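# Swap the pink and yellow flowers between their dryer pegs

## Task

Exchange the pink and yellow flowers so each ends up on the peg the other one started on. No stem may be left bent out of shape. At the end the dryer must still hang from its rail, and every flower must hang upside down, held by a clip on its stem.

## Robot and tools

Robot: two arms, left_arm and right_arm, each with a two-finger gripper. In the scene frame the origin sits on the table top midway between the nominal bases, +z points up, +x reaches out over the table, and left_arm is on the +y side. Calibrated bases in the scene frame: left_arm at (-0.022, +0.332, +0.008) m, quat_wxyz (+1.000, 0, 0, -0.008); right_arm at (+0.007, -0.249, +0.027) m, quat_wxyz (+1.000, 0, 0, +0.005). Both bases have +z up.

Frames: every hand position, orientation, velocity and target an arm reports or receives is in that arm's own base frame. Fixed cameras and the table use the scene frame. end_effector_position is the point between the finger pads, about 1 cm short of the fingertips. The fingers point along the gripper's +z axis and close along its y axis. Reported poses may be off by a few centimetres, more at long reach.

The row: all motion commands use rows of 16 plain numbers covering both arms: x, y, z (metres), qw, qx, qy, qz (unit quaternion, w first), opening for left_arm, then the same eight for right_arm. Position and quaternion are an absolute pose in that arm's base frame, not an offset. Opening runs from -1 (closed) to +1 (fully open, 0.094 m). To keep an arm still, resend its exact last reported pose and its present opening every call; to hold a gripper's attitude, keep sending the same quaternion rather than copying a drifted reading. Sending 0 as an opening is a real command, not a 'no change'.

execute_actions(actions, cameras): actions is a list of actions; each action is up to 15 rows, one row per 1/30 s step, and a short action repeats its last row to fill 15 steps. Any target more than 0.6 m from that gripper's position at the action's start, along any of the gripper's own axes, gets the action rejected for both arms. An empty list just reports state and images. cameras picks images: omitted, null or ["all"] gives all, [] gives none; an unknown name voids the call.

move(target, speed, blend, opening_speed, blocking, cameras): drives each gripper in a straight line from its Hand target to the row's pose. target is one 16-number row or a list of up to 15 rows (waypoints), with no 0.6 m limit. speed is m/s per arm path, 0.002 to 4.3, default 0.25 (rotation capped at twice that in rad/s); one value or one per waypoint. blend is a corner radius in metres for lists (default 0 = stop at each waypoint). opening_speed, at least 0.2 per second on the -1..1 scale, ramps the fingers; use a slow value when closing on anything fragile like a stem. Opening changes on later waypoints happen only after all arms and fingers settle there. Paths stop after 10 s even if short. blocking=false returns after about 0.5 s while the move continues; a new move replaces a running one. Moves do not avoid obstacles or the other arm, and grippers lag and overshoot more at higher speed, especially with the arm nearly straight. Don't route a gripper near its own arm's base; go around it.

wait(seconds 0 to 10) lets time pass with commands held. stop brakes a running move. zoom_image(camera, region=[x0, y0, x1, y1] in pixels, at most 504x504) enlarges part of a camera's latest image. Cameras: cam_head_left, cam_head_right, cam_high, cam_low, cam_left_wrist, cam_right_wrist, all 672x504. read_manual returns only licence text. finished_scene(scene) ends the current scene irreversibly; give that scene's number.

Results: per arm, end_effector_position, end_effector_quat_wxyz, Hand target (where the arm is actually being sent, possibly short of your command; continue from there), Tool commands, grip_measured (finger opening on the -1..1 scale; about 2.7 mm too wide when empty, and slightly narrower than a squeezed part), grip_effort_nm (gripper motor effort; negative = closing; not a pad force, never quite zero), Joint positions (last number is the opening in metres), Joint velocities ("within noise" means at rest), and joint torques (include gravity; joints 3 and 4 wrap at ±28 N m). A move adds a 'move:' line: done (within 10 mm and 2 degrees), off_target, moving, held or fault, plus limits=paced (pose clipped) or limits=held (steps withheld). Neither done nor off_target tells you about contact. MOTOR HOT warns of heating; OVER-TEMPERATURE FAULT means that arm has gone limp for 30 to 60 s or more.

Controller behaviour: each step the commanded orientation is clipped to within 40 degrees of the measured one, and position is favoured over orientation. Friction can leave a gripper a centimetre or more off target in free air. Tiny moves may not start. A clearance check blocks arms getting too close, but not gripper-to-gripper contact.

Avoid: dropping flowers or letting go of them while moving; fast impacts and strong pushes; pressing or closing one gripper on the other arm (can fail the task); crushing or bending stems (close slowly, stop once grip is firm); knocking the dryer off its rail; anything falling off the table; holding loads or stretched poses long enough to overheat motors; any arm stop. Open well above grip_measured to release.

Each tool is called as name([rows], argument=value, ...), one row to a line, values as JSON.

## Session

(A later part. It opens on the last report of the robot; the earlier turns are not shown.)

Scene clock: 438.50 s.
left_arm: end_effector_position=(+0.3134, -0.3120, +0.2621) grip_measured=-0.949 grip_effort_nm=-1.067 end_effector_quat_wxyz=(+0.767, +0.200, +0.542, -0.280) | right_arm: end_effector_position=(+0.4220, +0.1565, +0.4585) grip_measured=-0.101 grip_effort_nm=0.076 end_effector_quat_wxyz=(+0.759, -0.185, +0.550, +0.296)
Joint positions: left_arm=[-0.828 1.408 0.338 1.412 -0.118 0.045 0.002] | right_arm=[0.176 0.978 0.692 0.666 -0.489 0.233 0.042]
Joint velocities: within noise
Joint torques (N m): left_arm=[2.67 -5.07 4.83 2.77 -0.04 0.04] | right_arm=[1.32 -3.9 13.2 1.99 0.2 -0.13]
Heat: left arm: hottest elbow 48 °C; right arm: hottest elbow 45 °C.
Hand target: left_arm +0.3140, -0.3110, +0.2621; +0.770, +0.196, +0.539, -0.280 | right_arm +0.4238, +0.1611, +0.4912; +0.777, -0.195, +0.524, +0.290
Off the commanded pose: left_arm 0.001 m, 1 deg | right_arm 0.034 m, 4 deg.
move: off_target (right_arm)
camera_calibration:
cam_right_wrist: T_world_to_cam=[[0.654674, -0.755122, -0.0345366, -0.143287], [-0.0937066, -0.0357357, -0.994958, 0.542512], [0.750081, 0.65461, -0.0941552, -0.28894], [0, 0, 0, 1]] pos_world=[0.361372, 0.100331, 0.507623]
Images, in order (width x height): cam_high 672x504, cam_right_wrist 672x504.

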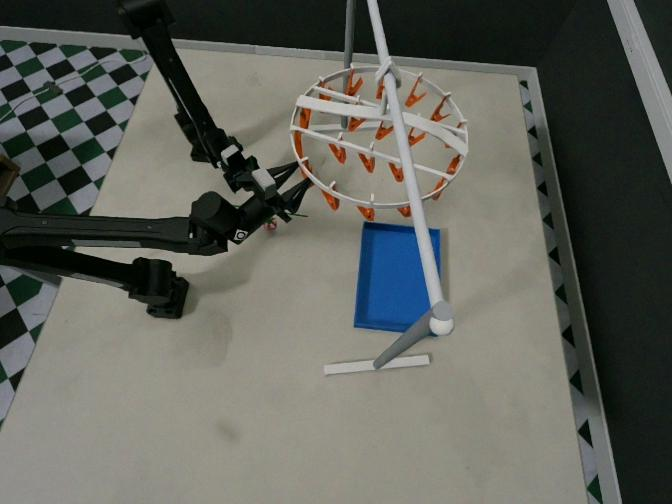

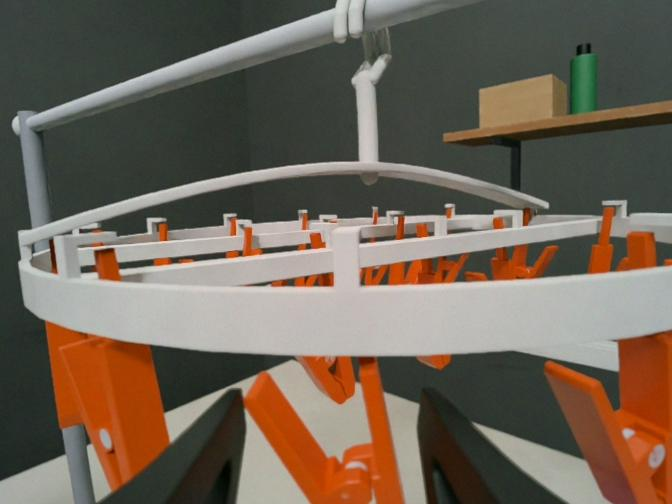

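move(target=[0.314,-0.311,0.262,0.7698,0.1962,0.5390,-0.2802,-0.97,0.426,0.162,0.492,0.7765,-0.1958,0.5238,0.2903,-0.75], speed=0.05, opening_speed=0.4, cameras=["cam_right_wrist","cam_high","cam_head_right","cam_low"])

zoom_image(camera="cam_low", region=[255, 120, 355, 200])

zoom_image(camera="cam_head_right", region=[260, 10, 400, 90])

Scene clock: 444.87 s.
left_arm: end_effector_position=(+0.3134, -0.3120, +0.2621) grip_measured=-0.949 grip_effort_nm=-1.067 end_effector_quat_wxyz=(+0.767, +0.200, +0.542, -0.280) | right_arm: end_effector_position=(+0.4222, +0.1563, +0.4589) grip_measured=-0.590 grip_effort_nm=-1.018 end_effector_quat_wxyz=(+0.760, -0.185, +0.549, +0.295)
Joint positions: left_arm=[-0.828 1.408 0.338 1.412 -0.118 0.045 0.002] | right_arm=[0.176 0.978 0.693 0.666 -0.488 0.231 0.019]
Joint velocities: within noise
Joint torques (N m): left_arm=[2.61 -5.07 4.83 2.78 -0.04 0.04] | right_arm=[1.32 -3.72 13.16 1.96 0.15 -0.1]
Heat: left arm: hottest elbow 48 °C; right arm: hottest elbow 46 °C.
Hand target: left_arm +0.3140, -0.3110, +0.2621; +0.770, +0.196, +0.539, -0.280 | right_arm +0.4239, +0.1611, +0.4911; +0.777, -0.195, +0.524, +0.290
Off the commanded pose: left_arm 0.001 m, 1 deg | right_arm 0.034 m, 4 deg.
move: off_target (right_arm)
camera_calibration:
cam_right_wrist: T_world_to_cam=[[0.653119, -0.756561, -0.0324093, -0.143724], [-0.0917421, -0.0365702, -0.995111, 0.542361], [0.751677, 0.652899, -0.0932932, -0.289678], [0, 0, 0, 1]] pos_world=[0.36137, 0.100228, 0.508026]
Images, in order (width x height): cam_head_right 672x504, cam_high 672x504, cam_low 672x504, cam_right_wrist 672x504.

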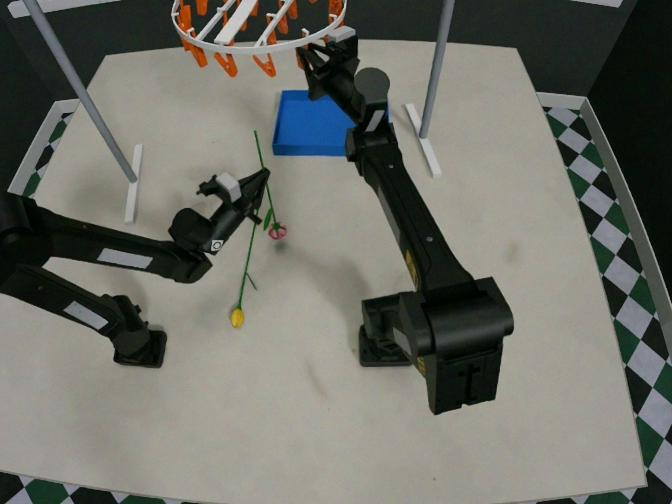

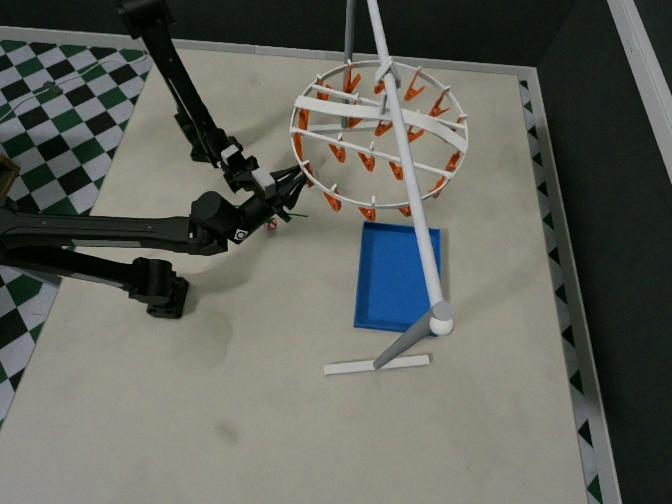

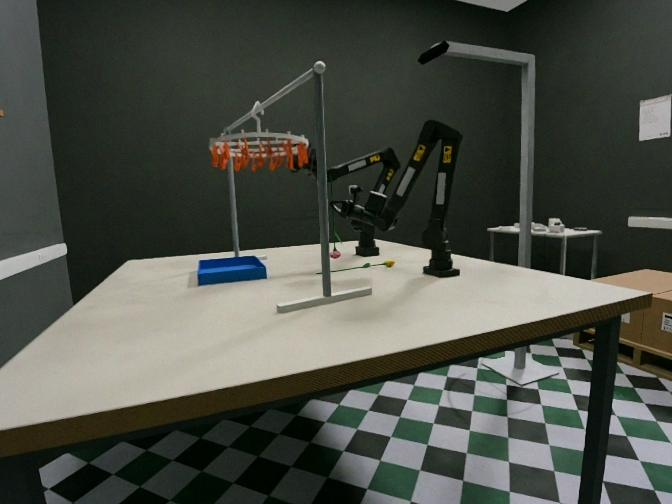

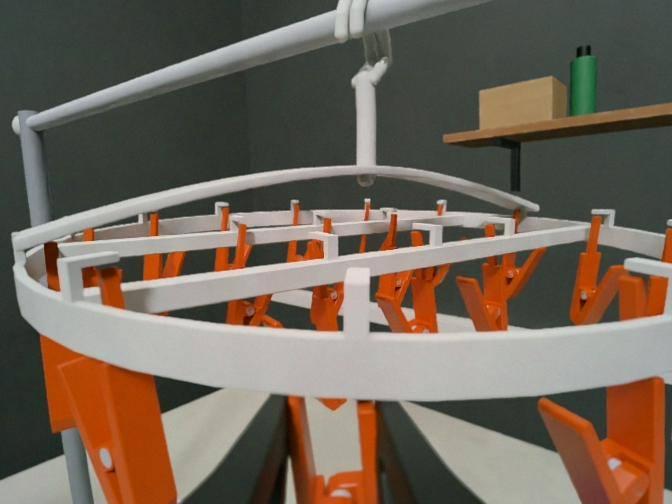

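Scaled by 5.040 from the camera's 672x504 image, which has a finer 960x720 frame.

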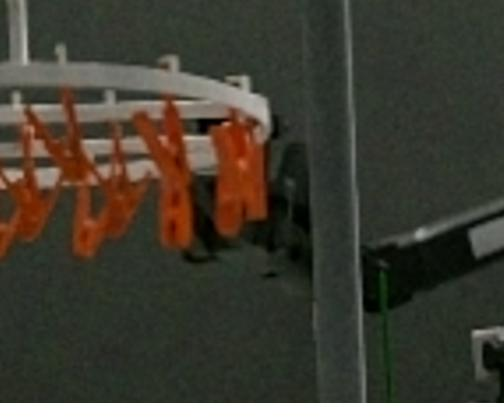

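Scaled by 3.600 from the camera's 672x504 image, which has a finer 960x720 frame.

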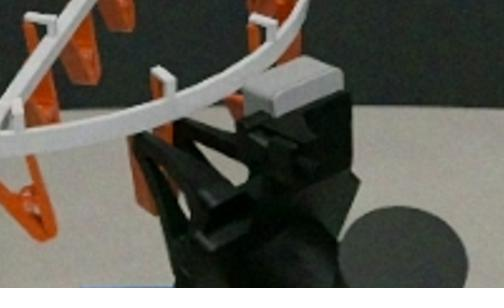

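move([
  [0.38,-0.345,0.275,0.7499,0.2349,0.5154,-0.3418,-0.97,0.426,0.162,0.492,0.7765,-0.1958,0.5238,0.2903,-0.75],
  [0.433,-0.398,0.290,0.7499,0.2349,0.5154,-0.3418,-0.97,0.426,0.162,0.492,0.7765,-0.1958,0.5238,0.2903,-0.75],
], speed=[0.12,0.07])

zoom_image(camera="cam_low", region=[255, 120, 355, 200])

zoom_image(camera="cam_head_right", region=[260, 10, 400, 90])

zoom_image(camera="cam_high", region=[250, 140, 350, 220])

zoom_image(camera="cam_head_left", region=[300, 0, 460, 120])

Scene clock: 453.33 s.
left_arm: end_effector_position=(+0.4245, -0.3862, +0.2787) grip_measured=-0.949 grip_effort_nm=-1.067 end_effector_quat_wxyz=(+0.745, +0.238, +0.524, -0.336) | right_arm: end_effector_position=(+0.4222, +0.1563, +0.4589) grip_measured=-0.591 grip_effort_nm=-1.033 end_effector_quat_wxyz=(+0.760, -0.185, +0.549, +0.295)
Joint positions: left_arm=[-0.693 1.644 0.708 1.284 0.148 -0.05 0.002] | right_arm=[0.176 0.978 0.693 0.666 -0.488 0.23 0.019]
Joint velocities: within noise
Joint torques (N m): left_arm=[2.08 -9.11 8.9 1.57 -0.1 -0.02] | right_arm=[1.38 -3.55 13.27 2 0.16 -0.1]
Heat: left arm: hottest elbow 48 °C; right arm: hottest elbow 47 °C.
Hand target: left_arm +0.4322, -0.3973, +0.2900; +0.750, +0.235, +0.515, -0.342 | right_arm +0.4239, +0.1611, +0.4911; +0.777, -0.195, +0.524, +0.290
Off the commanded pose: left_arm 0.018 m, 1 deg | right_arm 0.034 m, 4 deg.
move: off_target (left_arm, right_arm)
camera_calibration:
cam_left_wrist: T_world_to_cam=[[-0.7442, -0.6678, -0.014464, 0.06195], [-0.0497334, 0.076991, -0.995791, 0.367086], [0.666103, -0.740348, -0.0905087, -0.452989], [0, 0, 0, 1]] pos_world=[0.366097, -0.322261, 0.325437]
cam_right_wrist: T_world_to_cam=[[0.653039, -0.756643, -0.0321156, -0.143836], [-0.0915565, -0.0367824, -0.99512, 0.54232], [0.751769, 0.652793, -0.0932959, -0.289699], [0, 0, 0, 1]] pos_world=[0.36137, 0.100228, 0.508027]

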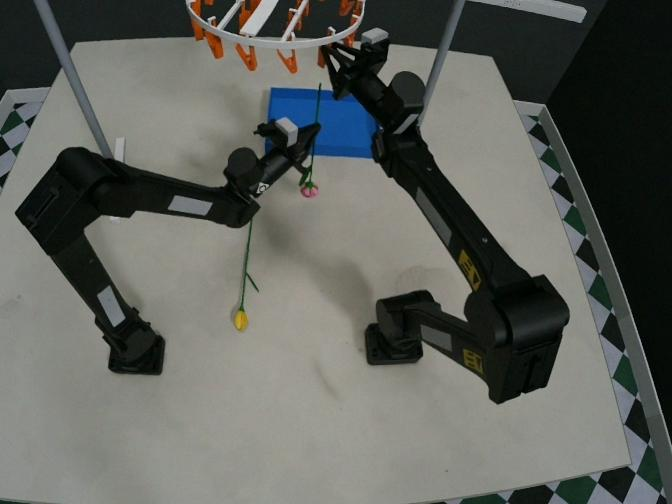

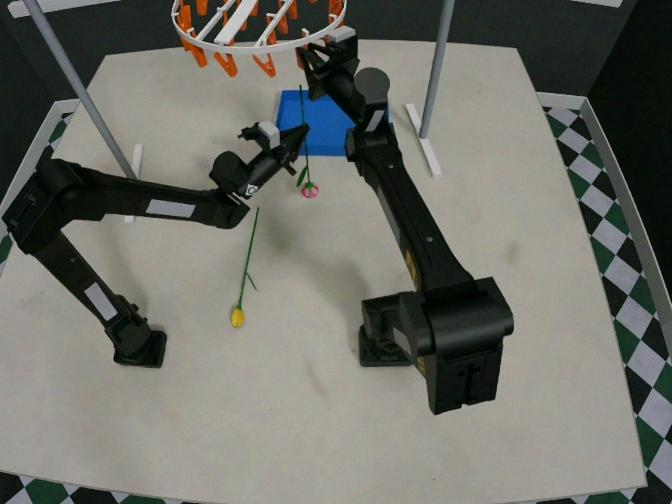

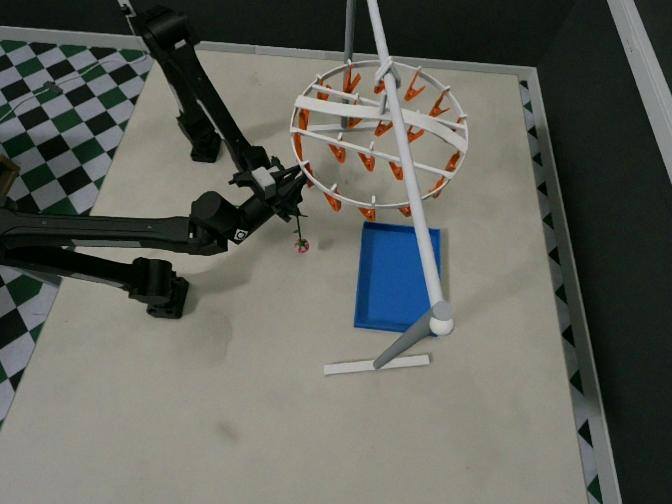

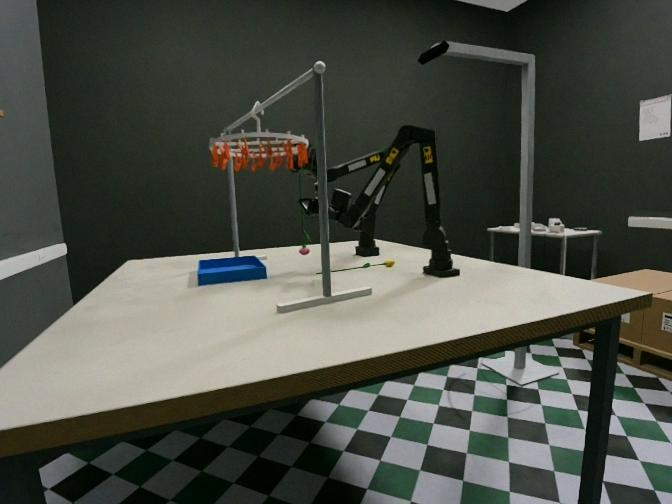

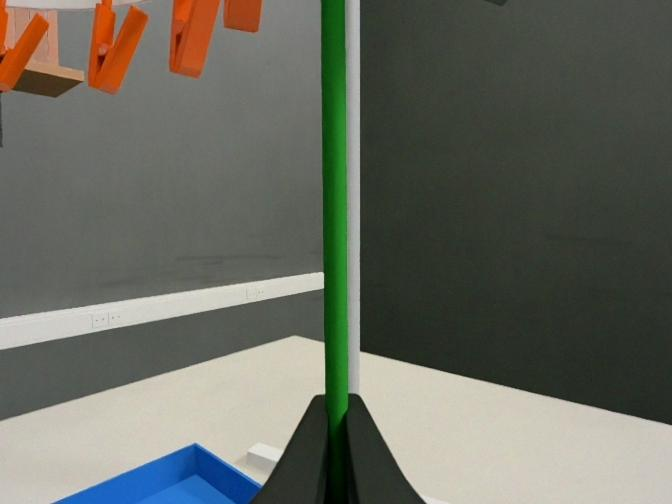

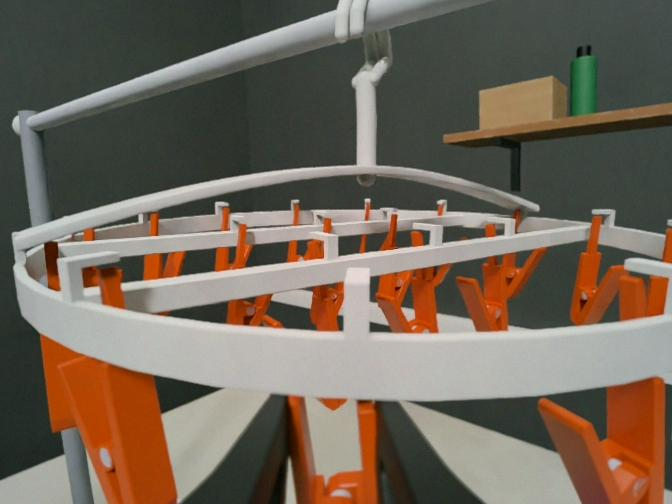

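Scaled by 5.040 from the camera's 672x504 image, which has a finer 960x720 frame.

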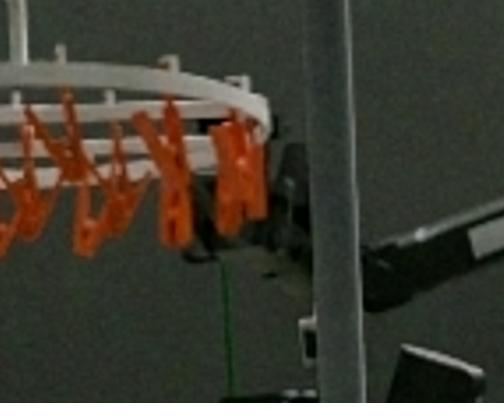

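Scaled by 3.600 from the camera's 672x504 image, which has a finer 960x720 frame.

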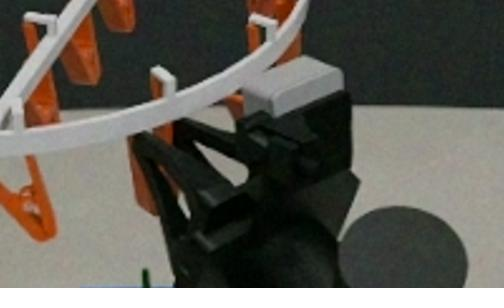

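Scaled by 5.040 from the camera's 672x504 image, which has a finer 960x720 frame.

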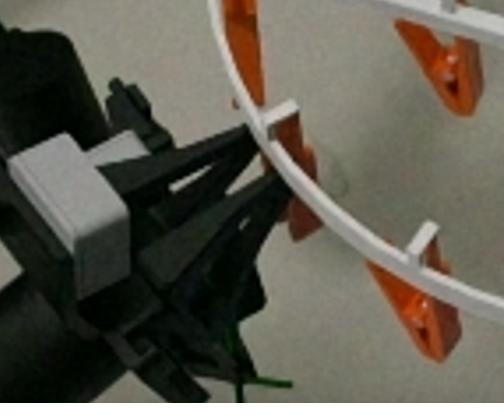

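Scaled by 3.150 from the camera's 672x504 image, which has a finer 960x720 frame.

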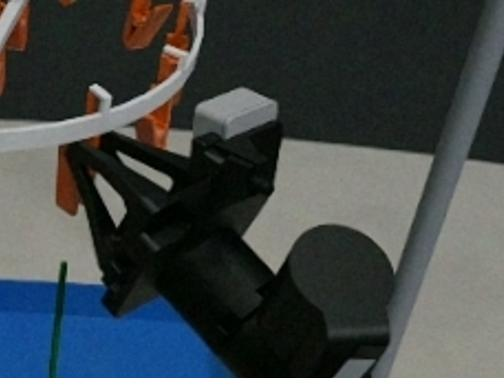

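move([
  [0.450,-0.401,0.290,0.7499,0.2349,0.5154,-0.3418,-0.97,0.426,0.162,0.492,0.7765,-0.1958,0.5238,0.2903,-0.75],
], speed=0.05, cameras=["cam_low","cam_high","cam_head_right","cam_head_left"])

zoom_image(camera="cam_low", region=[285, 145, 325, 185])

zoom_image(camera="cam_head_right", region=[280, 40, 330, 90])

zoom_image(camera="cam_high", region=[285, 160, 335, 210])

zoom_image(camera="cam_head_left", region=[300, 40, 350, 90])

Scene clock: 461.83 s.
left_arm: end_effector_position=(+0.4349, -0.3966, +0.2783) grip_measured=-0.949 grip_effort_nm=-1.067 end_effector_quat_wxyz=(+0.743, +0.242, +0.523, -0.340) | right_arm: end_effector_position=(+0.4222, +0.1563, +0.4589) grip_measured=-0.591 grip_effort_nm=-1.028 end_effector_quat_wxyz=(+0.760, -0.185, +0.549, +0.295)
Joint positions: left_arm=[-0.692 1.674 0.75 1.271 0.16 -0.053 0.002] | right_arm=[0.176 0.978 0.693 0.666 -0.488 0.23 0.019]
Joint velocities: within noise
Joint torques (N m): left_arm=[3.43 -9.7 9.09 1.46 0.11 -0.05] | right_arm=[1.32 -3.72 13.19 1.99 0.15 -0.1]
Heat: left arm: hottest elbow 49 °C; right arm: hottest elbow 47 °C.
Hand target: left_arm +0.4492, -0.4001, +0.2899; +0.750, +0.235, +0.516, -0.342 | right_arm +0.4239, +0.1611, +0.4911; +0.777, -0.195, +0.524, +0.290
Off the commanded pose: left_arm 0.020 m, 1 deg | right_arm 0.034 m, 4 deg.
move: off_target (left_arm, right_arm)
Images, in order (width x height): cam_head_left 672x504, cam_head_right 672x504, cam_high 672x504, cam_low 672x504.

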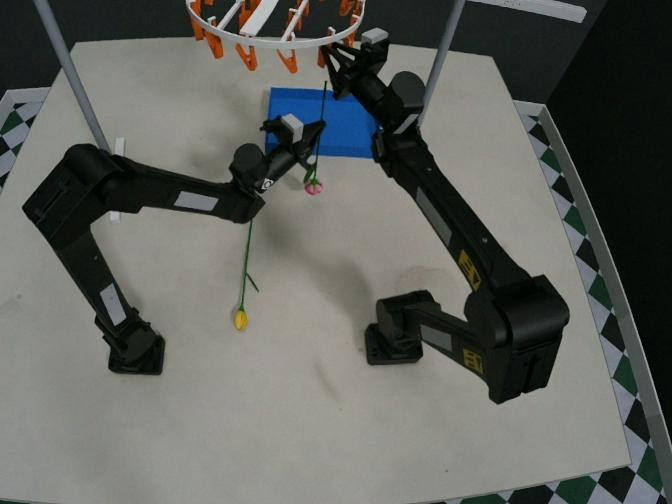

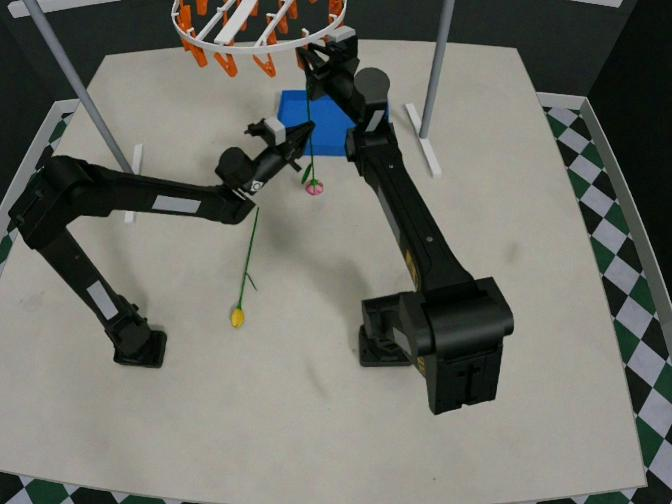

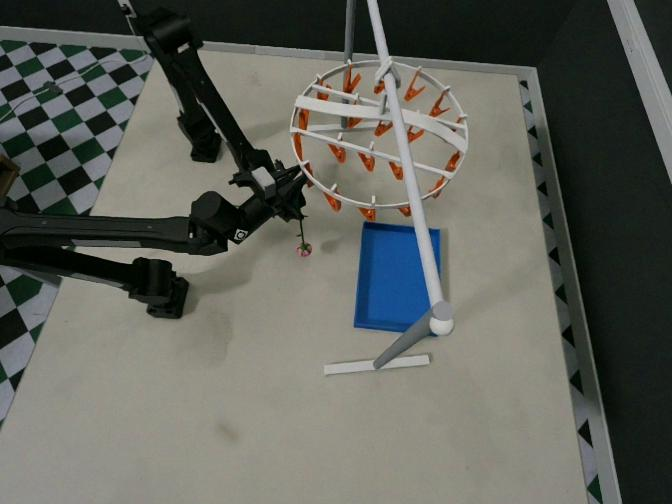

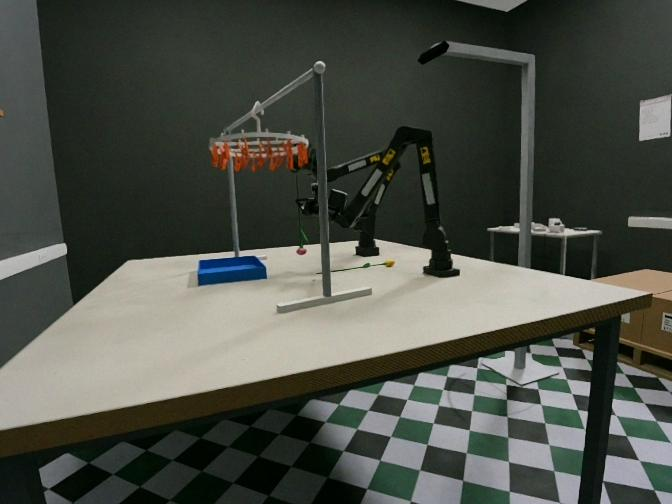

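Scaled by 12.600 from the camera's 672x504 image, which has a finer 960x720 frame.

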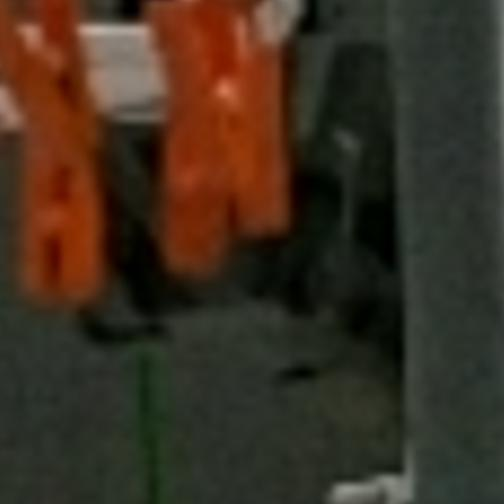

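Scaled by 10.080 from the camera's 672x504 image, which has a finer 960x720 frame.

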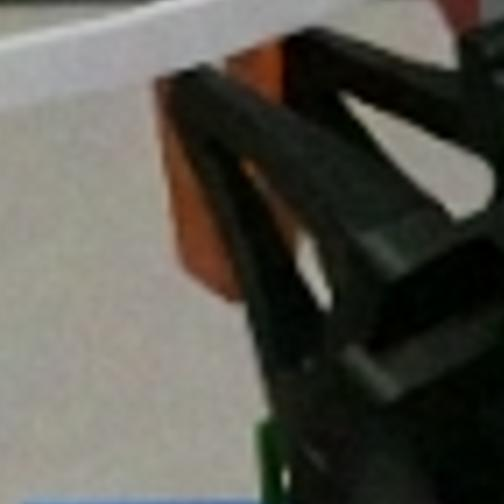

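Scaled by 10.080 from the camera's 672x504 image, which has a finer 960x720 frame.

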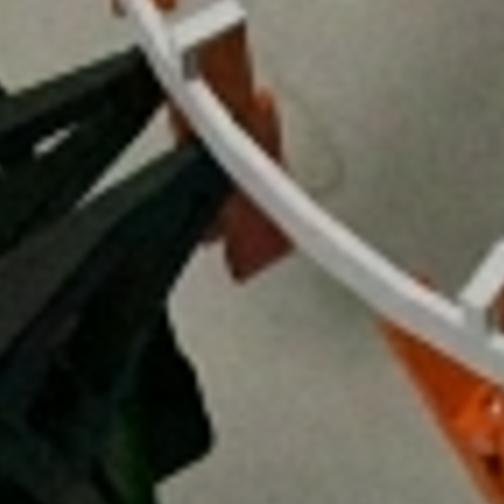

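Scaled by 10.080 from the camera's 672x504 image, which has a finer 960x720 frame.

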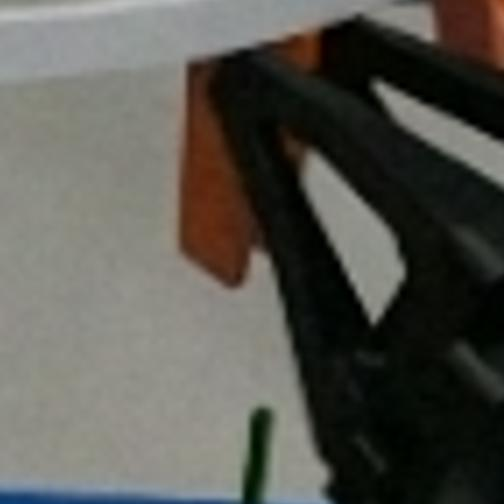

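move([
  [0.464,-0.398,0.286,0.7499,0.2349,0.5154,-0.3418,-0.97,0.426,0.162,0.492,0.7765,-0.1958,0.5238,0.2903,-0.75],
], speed=0.05, cameras=["cam_low","cam_high","cam_head_right","cam_head_left"])

zoom_image(camera="cam_low", region=[285, 145, 325, 185])

zoom_image(camera="cam_head_right", region=[280, 40, 330, 90])

zoom_image(camera="cam_high", region=[285, 170, 335, 260])

zoom_image(camera="cam_head_left", region=[300, 40, 350, 90])

Scene clock: 495.10 s.
left_arm: end_effector_position=(+0.4495, -0.3939, +0.2734) grip_measured=-0.949 grip_effort_nm=-1.067 end_effector_quat_wxyz=(+0.742, +0.242, +0.525, -0.339) | right_arm: end_effector_position=(+0.4222, +0.1563, +0.4589) grip_measured=-0.591 grip_effort_nm=-1.038 end_effector_quat_wxyz=(+0.760, -0.185, +0.549, +0.295)
Joint positions: left_arm=[-0.667 1.702 0.774 1.271 0.183 -0.062 0.002] | right_arm=[0.176 0.978 0.693 0.666 -0.488 0.23 0.019]
Joint velocities: within noise
Joint torques (N m): left_arm=[3.31 -10.05 9.02 1.74 0.12 -0.06] | right_arm=[1.26 -3.6 13.22 1.99 0.14 -0.11]
Heat: left arm: hottest elbow 53 °C; right arm: hottest elbow 51 °C.
Hand target: left_arm +0.4632, -0.3971, +0.2861; +0.750, +0.235, +0.515, -0.342 | right_arm +0.4239, +0.1611, +0.4911; +0.777, -0.195, +0.524, +0.290
Off the commanded pose: left_arm 0.020 m, 2 deg | right_arm 0.034 m, 4 deg.
move: off_target (left_arm, right_arm)
Images, in order (width x height): cam_head_left 672x504, cam_head_right 672x504, cam_high 672x504, cam_low 672x504.

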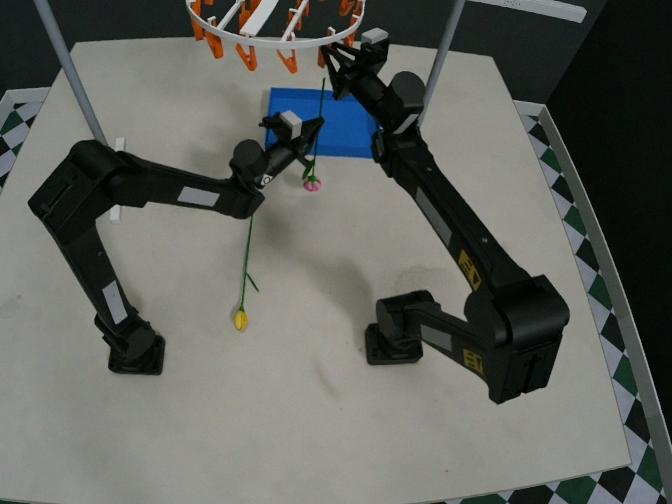

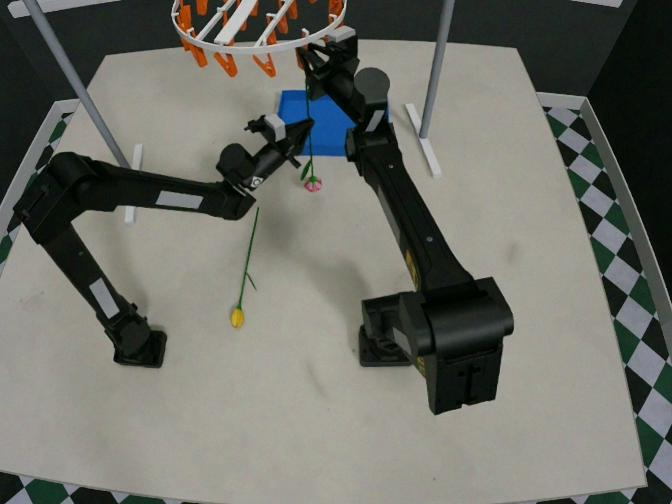

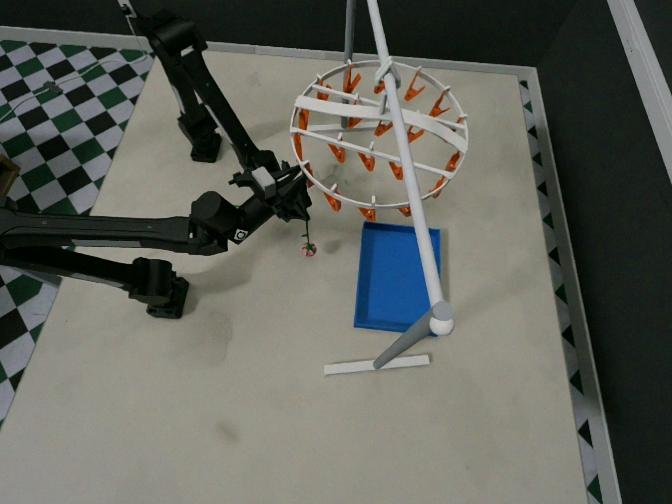

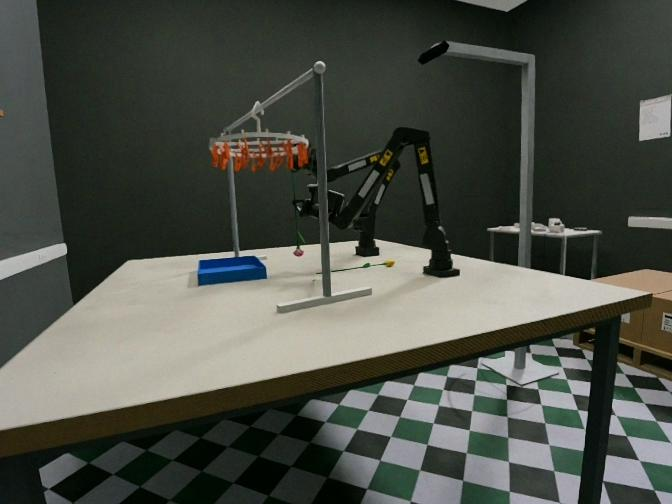

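Scaled by 12.600 from the camera's 672x504 image, which has a finer 960x720 frame.

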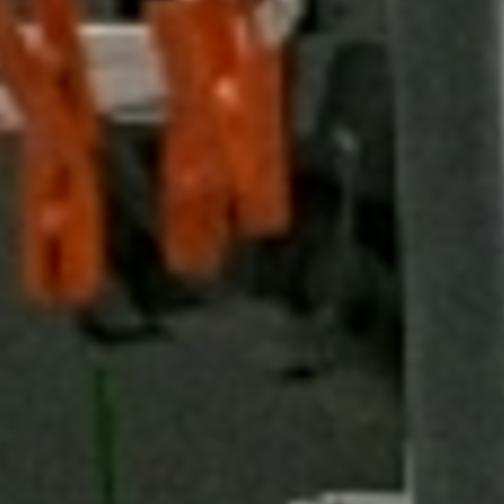

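Scaled by 10.080 from the camera's 672x504 image, which has a finer 960x720 frame.

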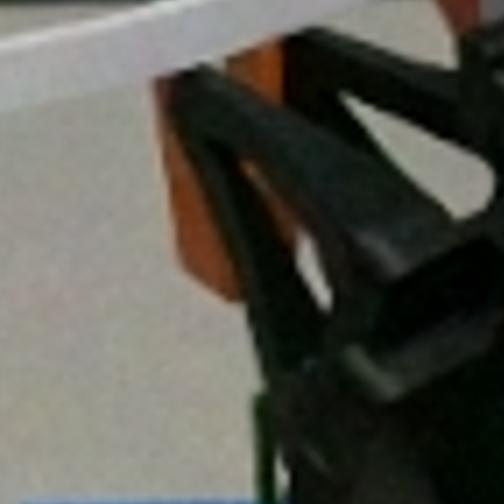

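Scaled by 5.600 from the camera's 672x504 image, which has a finer 960x720 frame.

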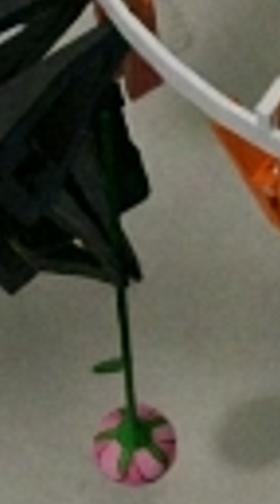

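Scaled by 10.080 from the camera's 672x504 image, which has a finer 960x720 frame.

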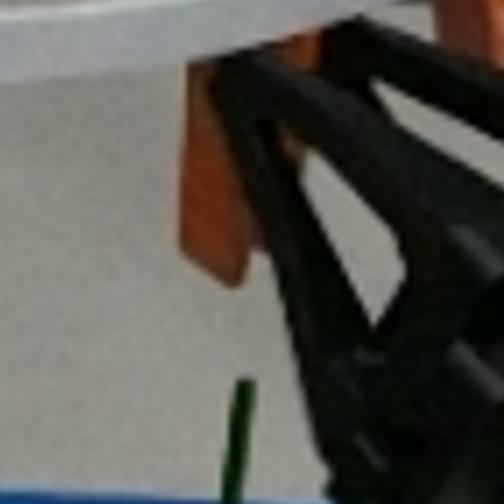

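move([
  [0.469,-0.395,0.300,0.7499,0.2349,0.5154,-0.3418,-0.97,0.426,0.162,0.492,0.7765,-0.1958,0.5238,0.2903,-0.75],
], speed=0.04, cameras=["cam_low","cam_high","cam_head_right","cam_head_left"])

zoom_image(camera="cam_low", region=[285, 145, 325, 185])

zoom_image(camera="cam_head_right", region=[280, 40, 330, 90])

zoom_image(camera="cam_high", region=[285, 160, 335, 210])

zoom_image(camera="cam_head_left", region=[300, 40, 350, 90])

Scene clock: 504.37 s.
left_arm: end_effector_position=(+0.4567, -0.3939, +0.2708) grip_measured=-0.949 grip_effort_nm=-1.062 end_effector_quat_wxyz=(+0.735, +0.244, +0.534, -0.338) | right_arm: end_effector_position=(+0.4222, +0.1563, +0.4589) grip_measured=-0.591 grip_effort_nm=-1.043 end_effector_quat_wxyz=(+0.760, -0.185, +0.549, +0.295)
Joint positions: left_arm=[-0.656 1.702 0.787 1.235 0.194 -0.066 0.002] | right_arm=[0.176 0.978 0.693 0.666 -0.488 0.23 0.019]
Joint velocities: within noise
Joint torques (N m): left_arm=[3.43 -12.4 9.17 1.52 0.12 -0.05] | right_arm=[1.32 -3.6 13.26 1.96 0.14 -0.11]
Heat: left arm: hottest elbow 54 °C; right arm: hottest elbow 51 °C.
Hand target: left_arm +0.4675, -0.3939, +0.3001; +0.750, +0.235, +0.515, -0.342 | right_arm +0.4239, +0.1611, +0.4911; +0.777, -0.195, +0.524, +0.290
Off the commanded pose: left_arm 0.032 m, 3 deg | right_arm 0.034 m, 4 deg.
move: off_target (left_arm, right_arm)
Images, in order (width x height): cam_head_left 672x504, cam_head_right 672x504, cam_high 672x504, cam_low 672x504.

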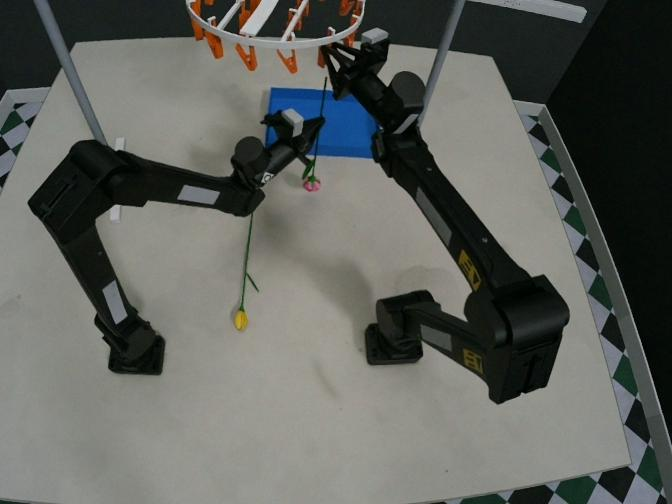

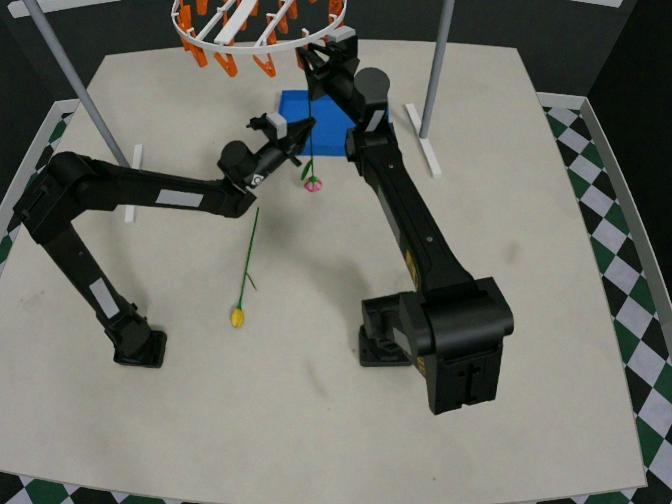

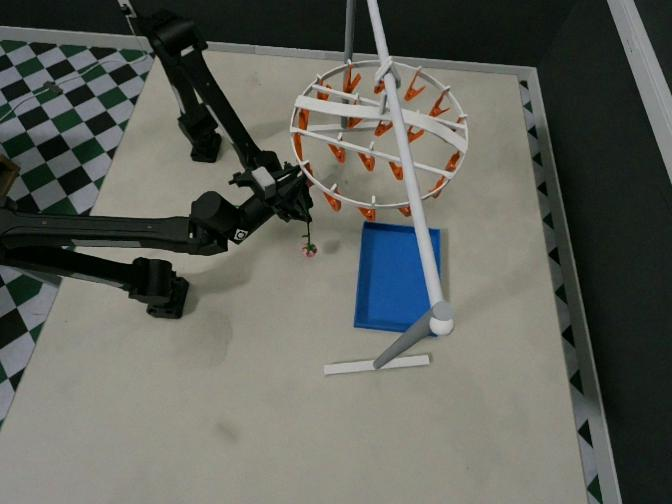

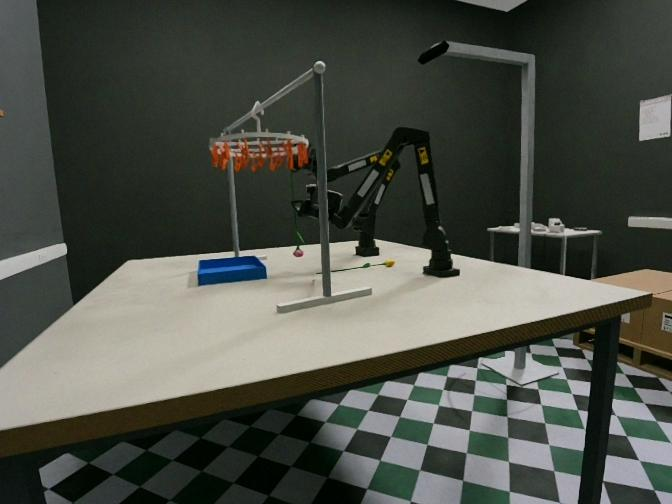

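Scaled by 12.600 from the camera's 672x504 image, which has a finer 960x720 frame.

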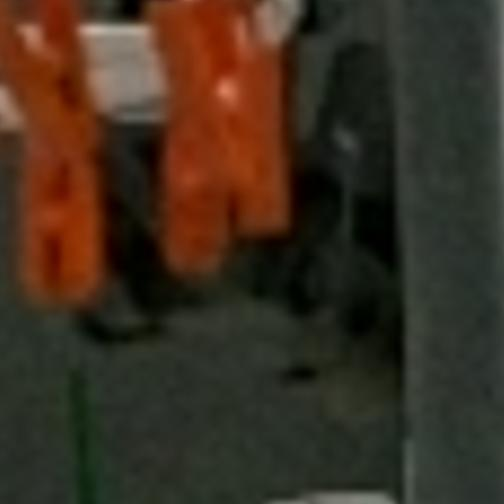

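Scaled by 10.080 from the camera's 672x504 image, which has a finer 960x720 frame.

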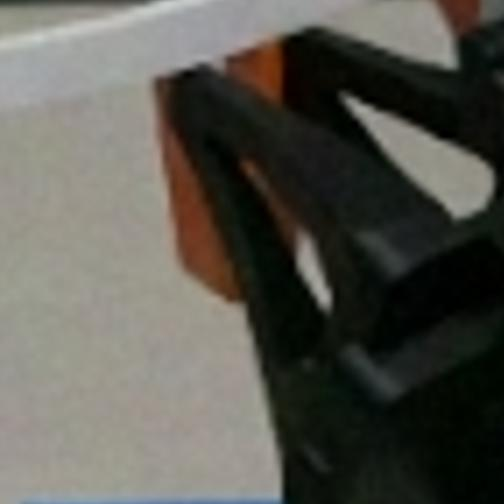

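Scaled by 10.080 from the camera's 672x504 image, which has a finer 960x720 frame.

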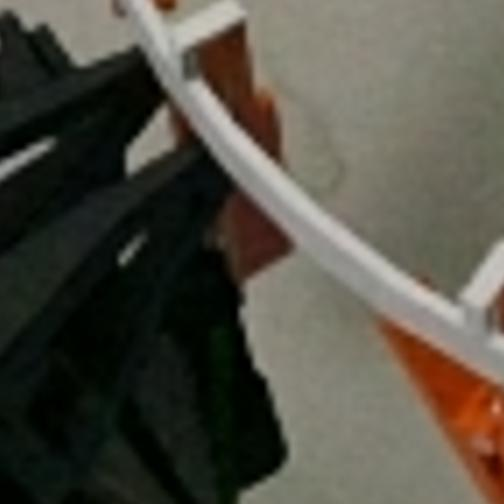

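Scaled by 10.080 from the camera's 672x504 image, which has a finer 960x720 frame.

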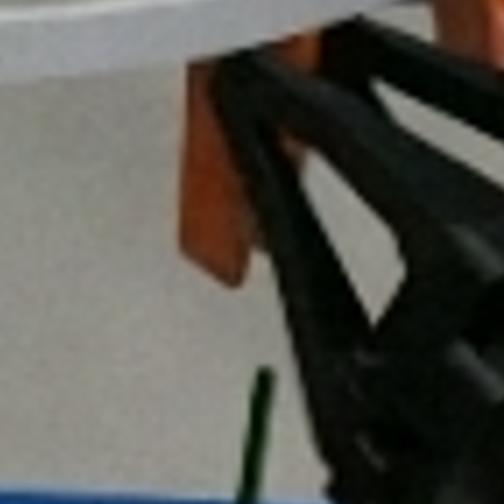

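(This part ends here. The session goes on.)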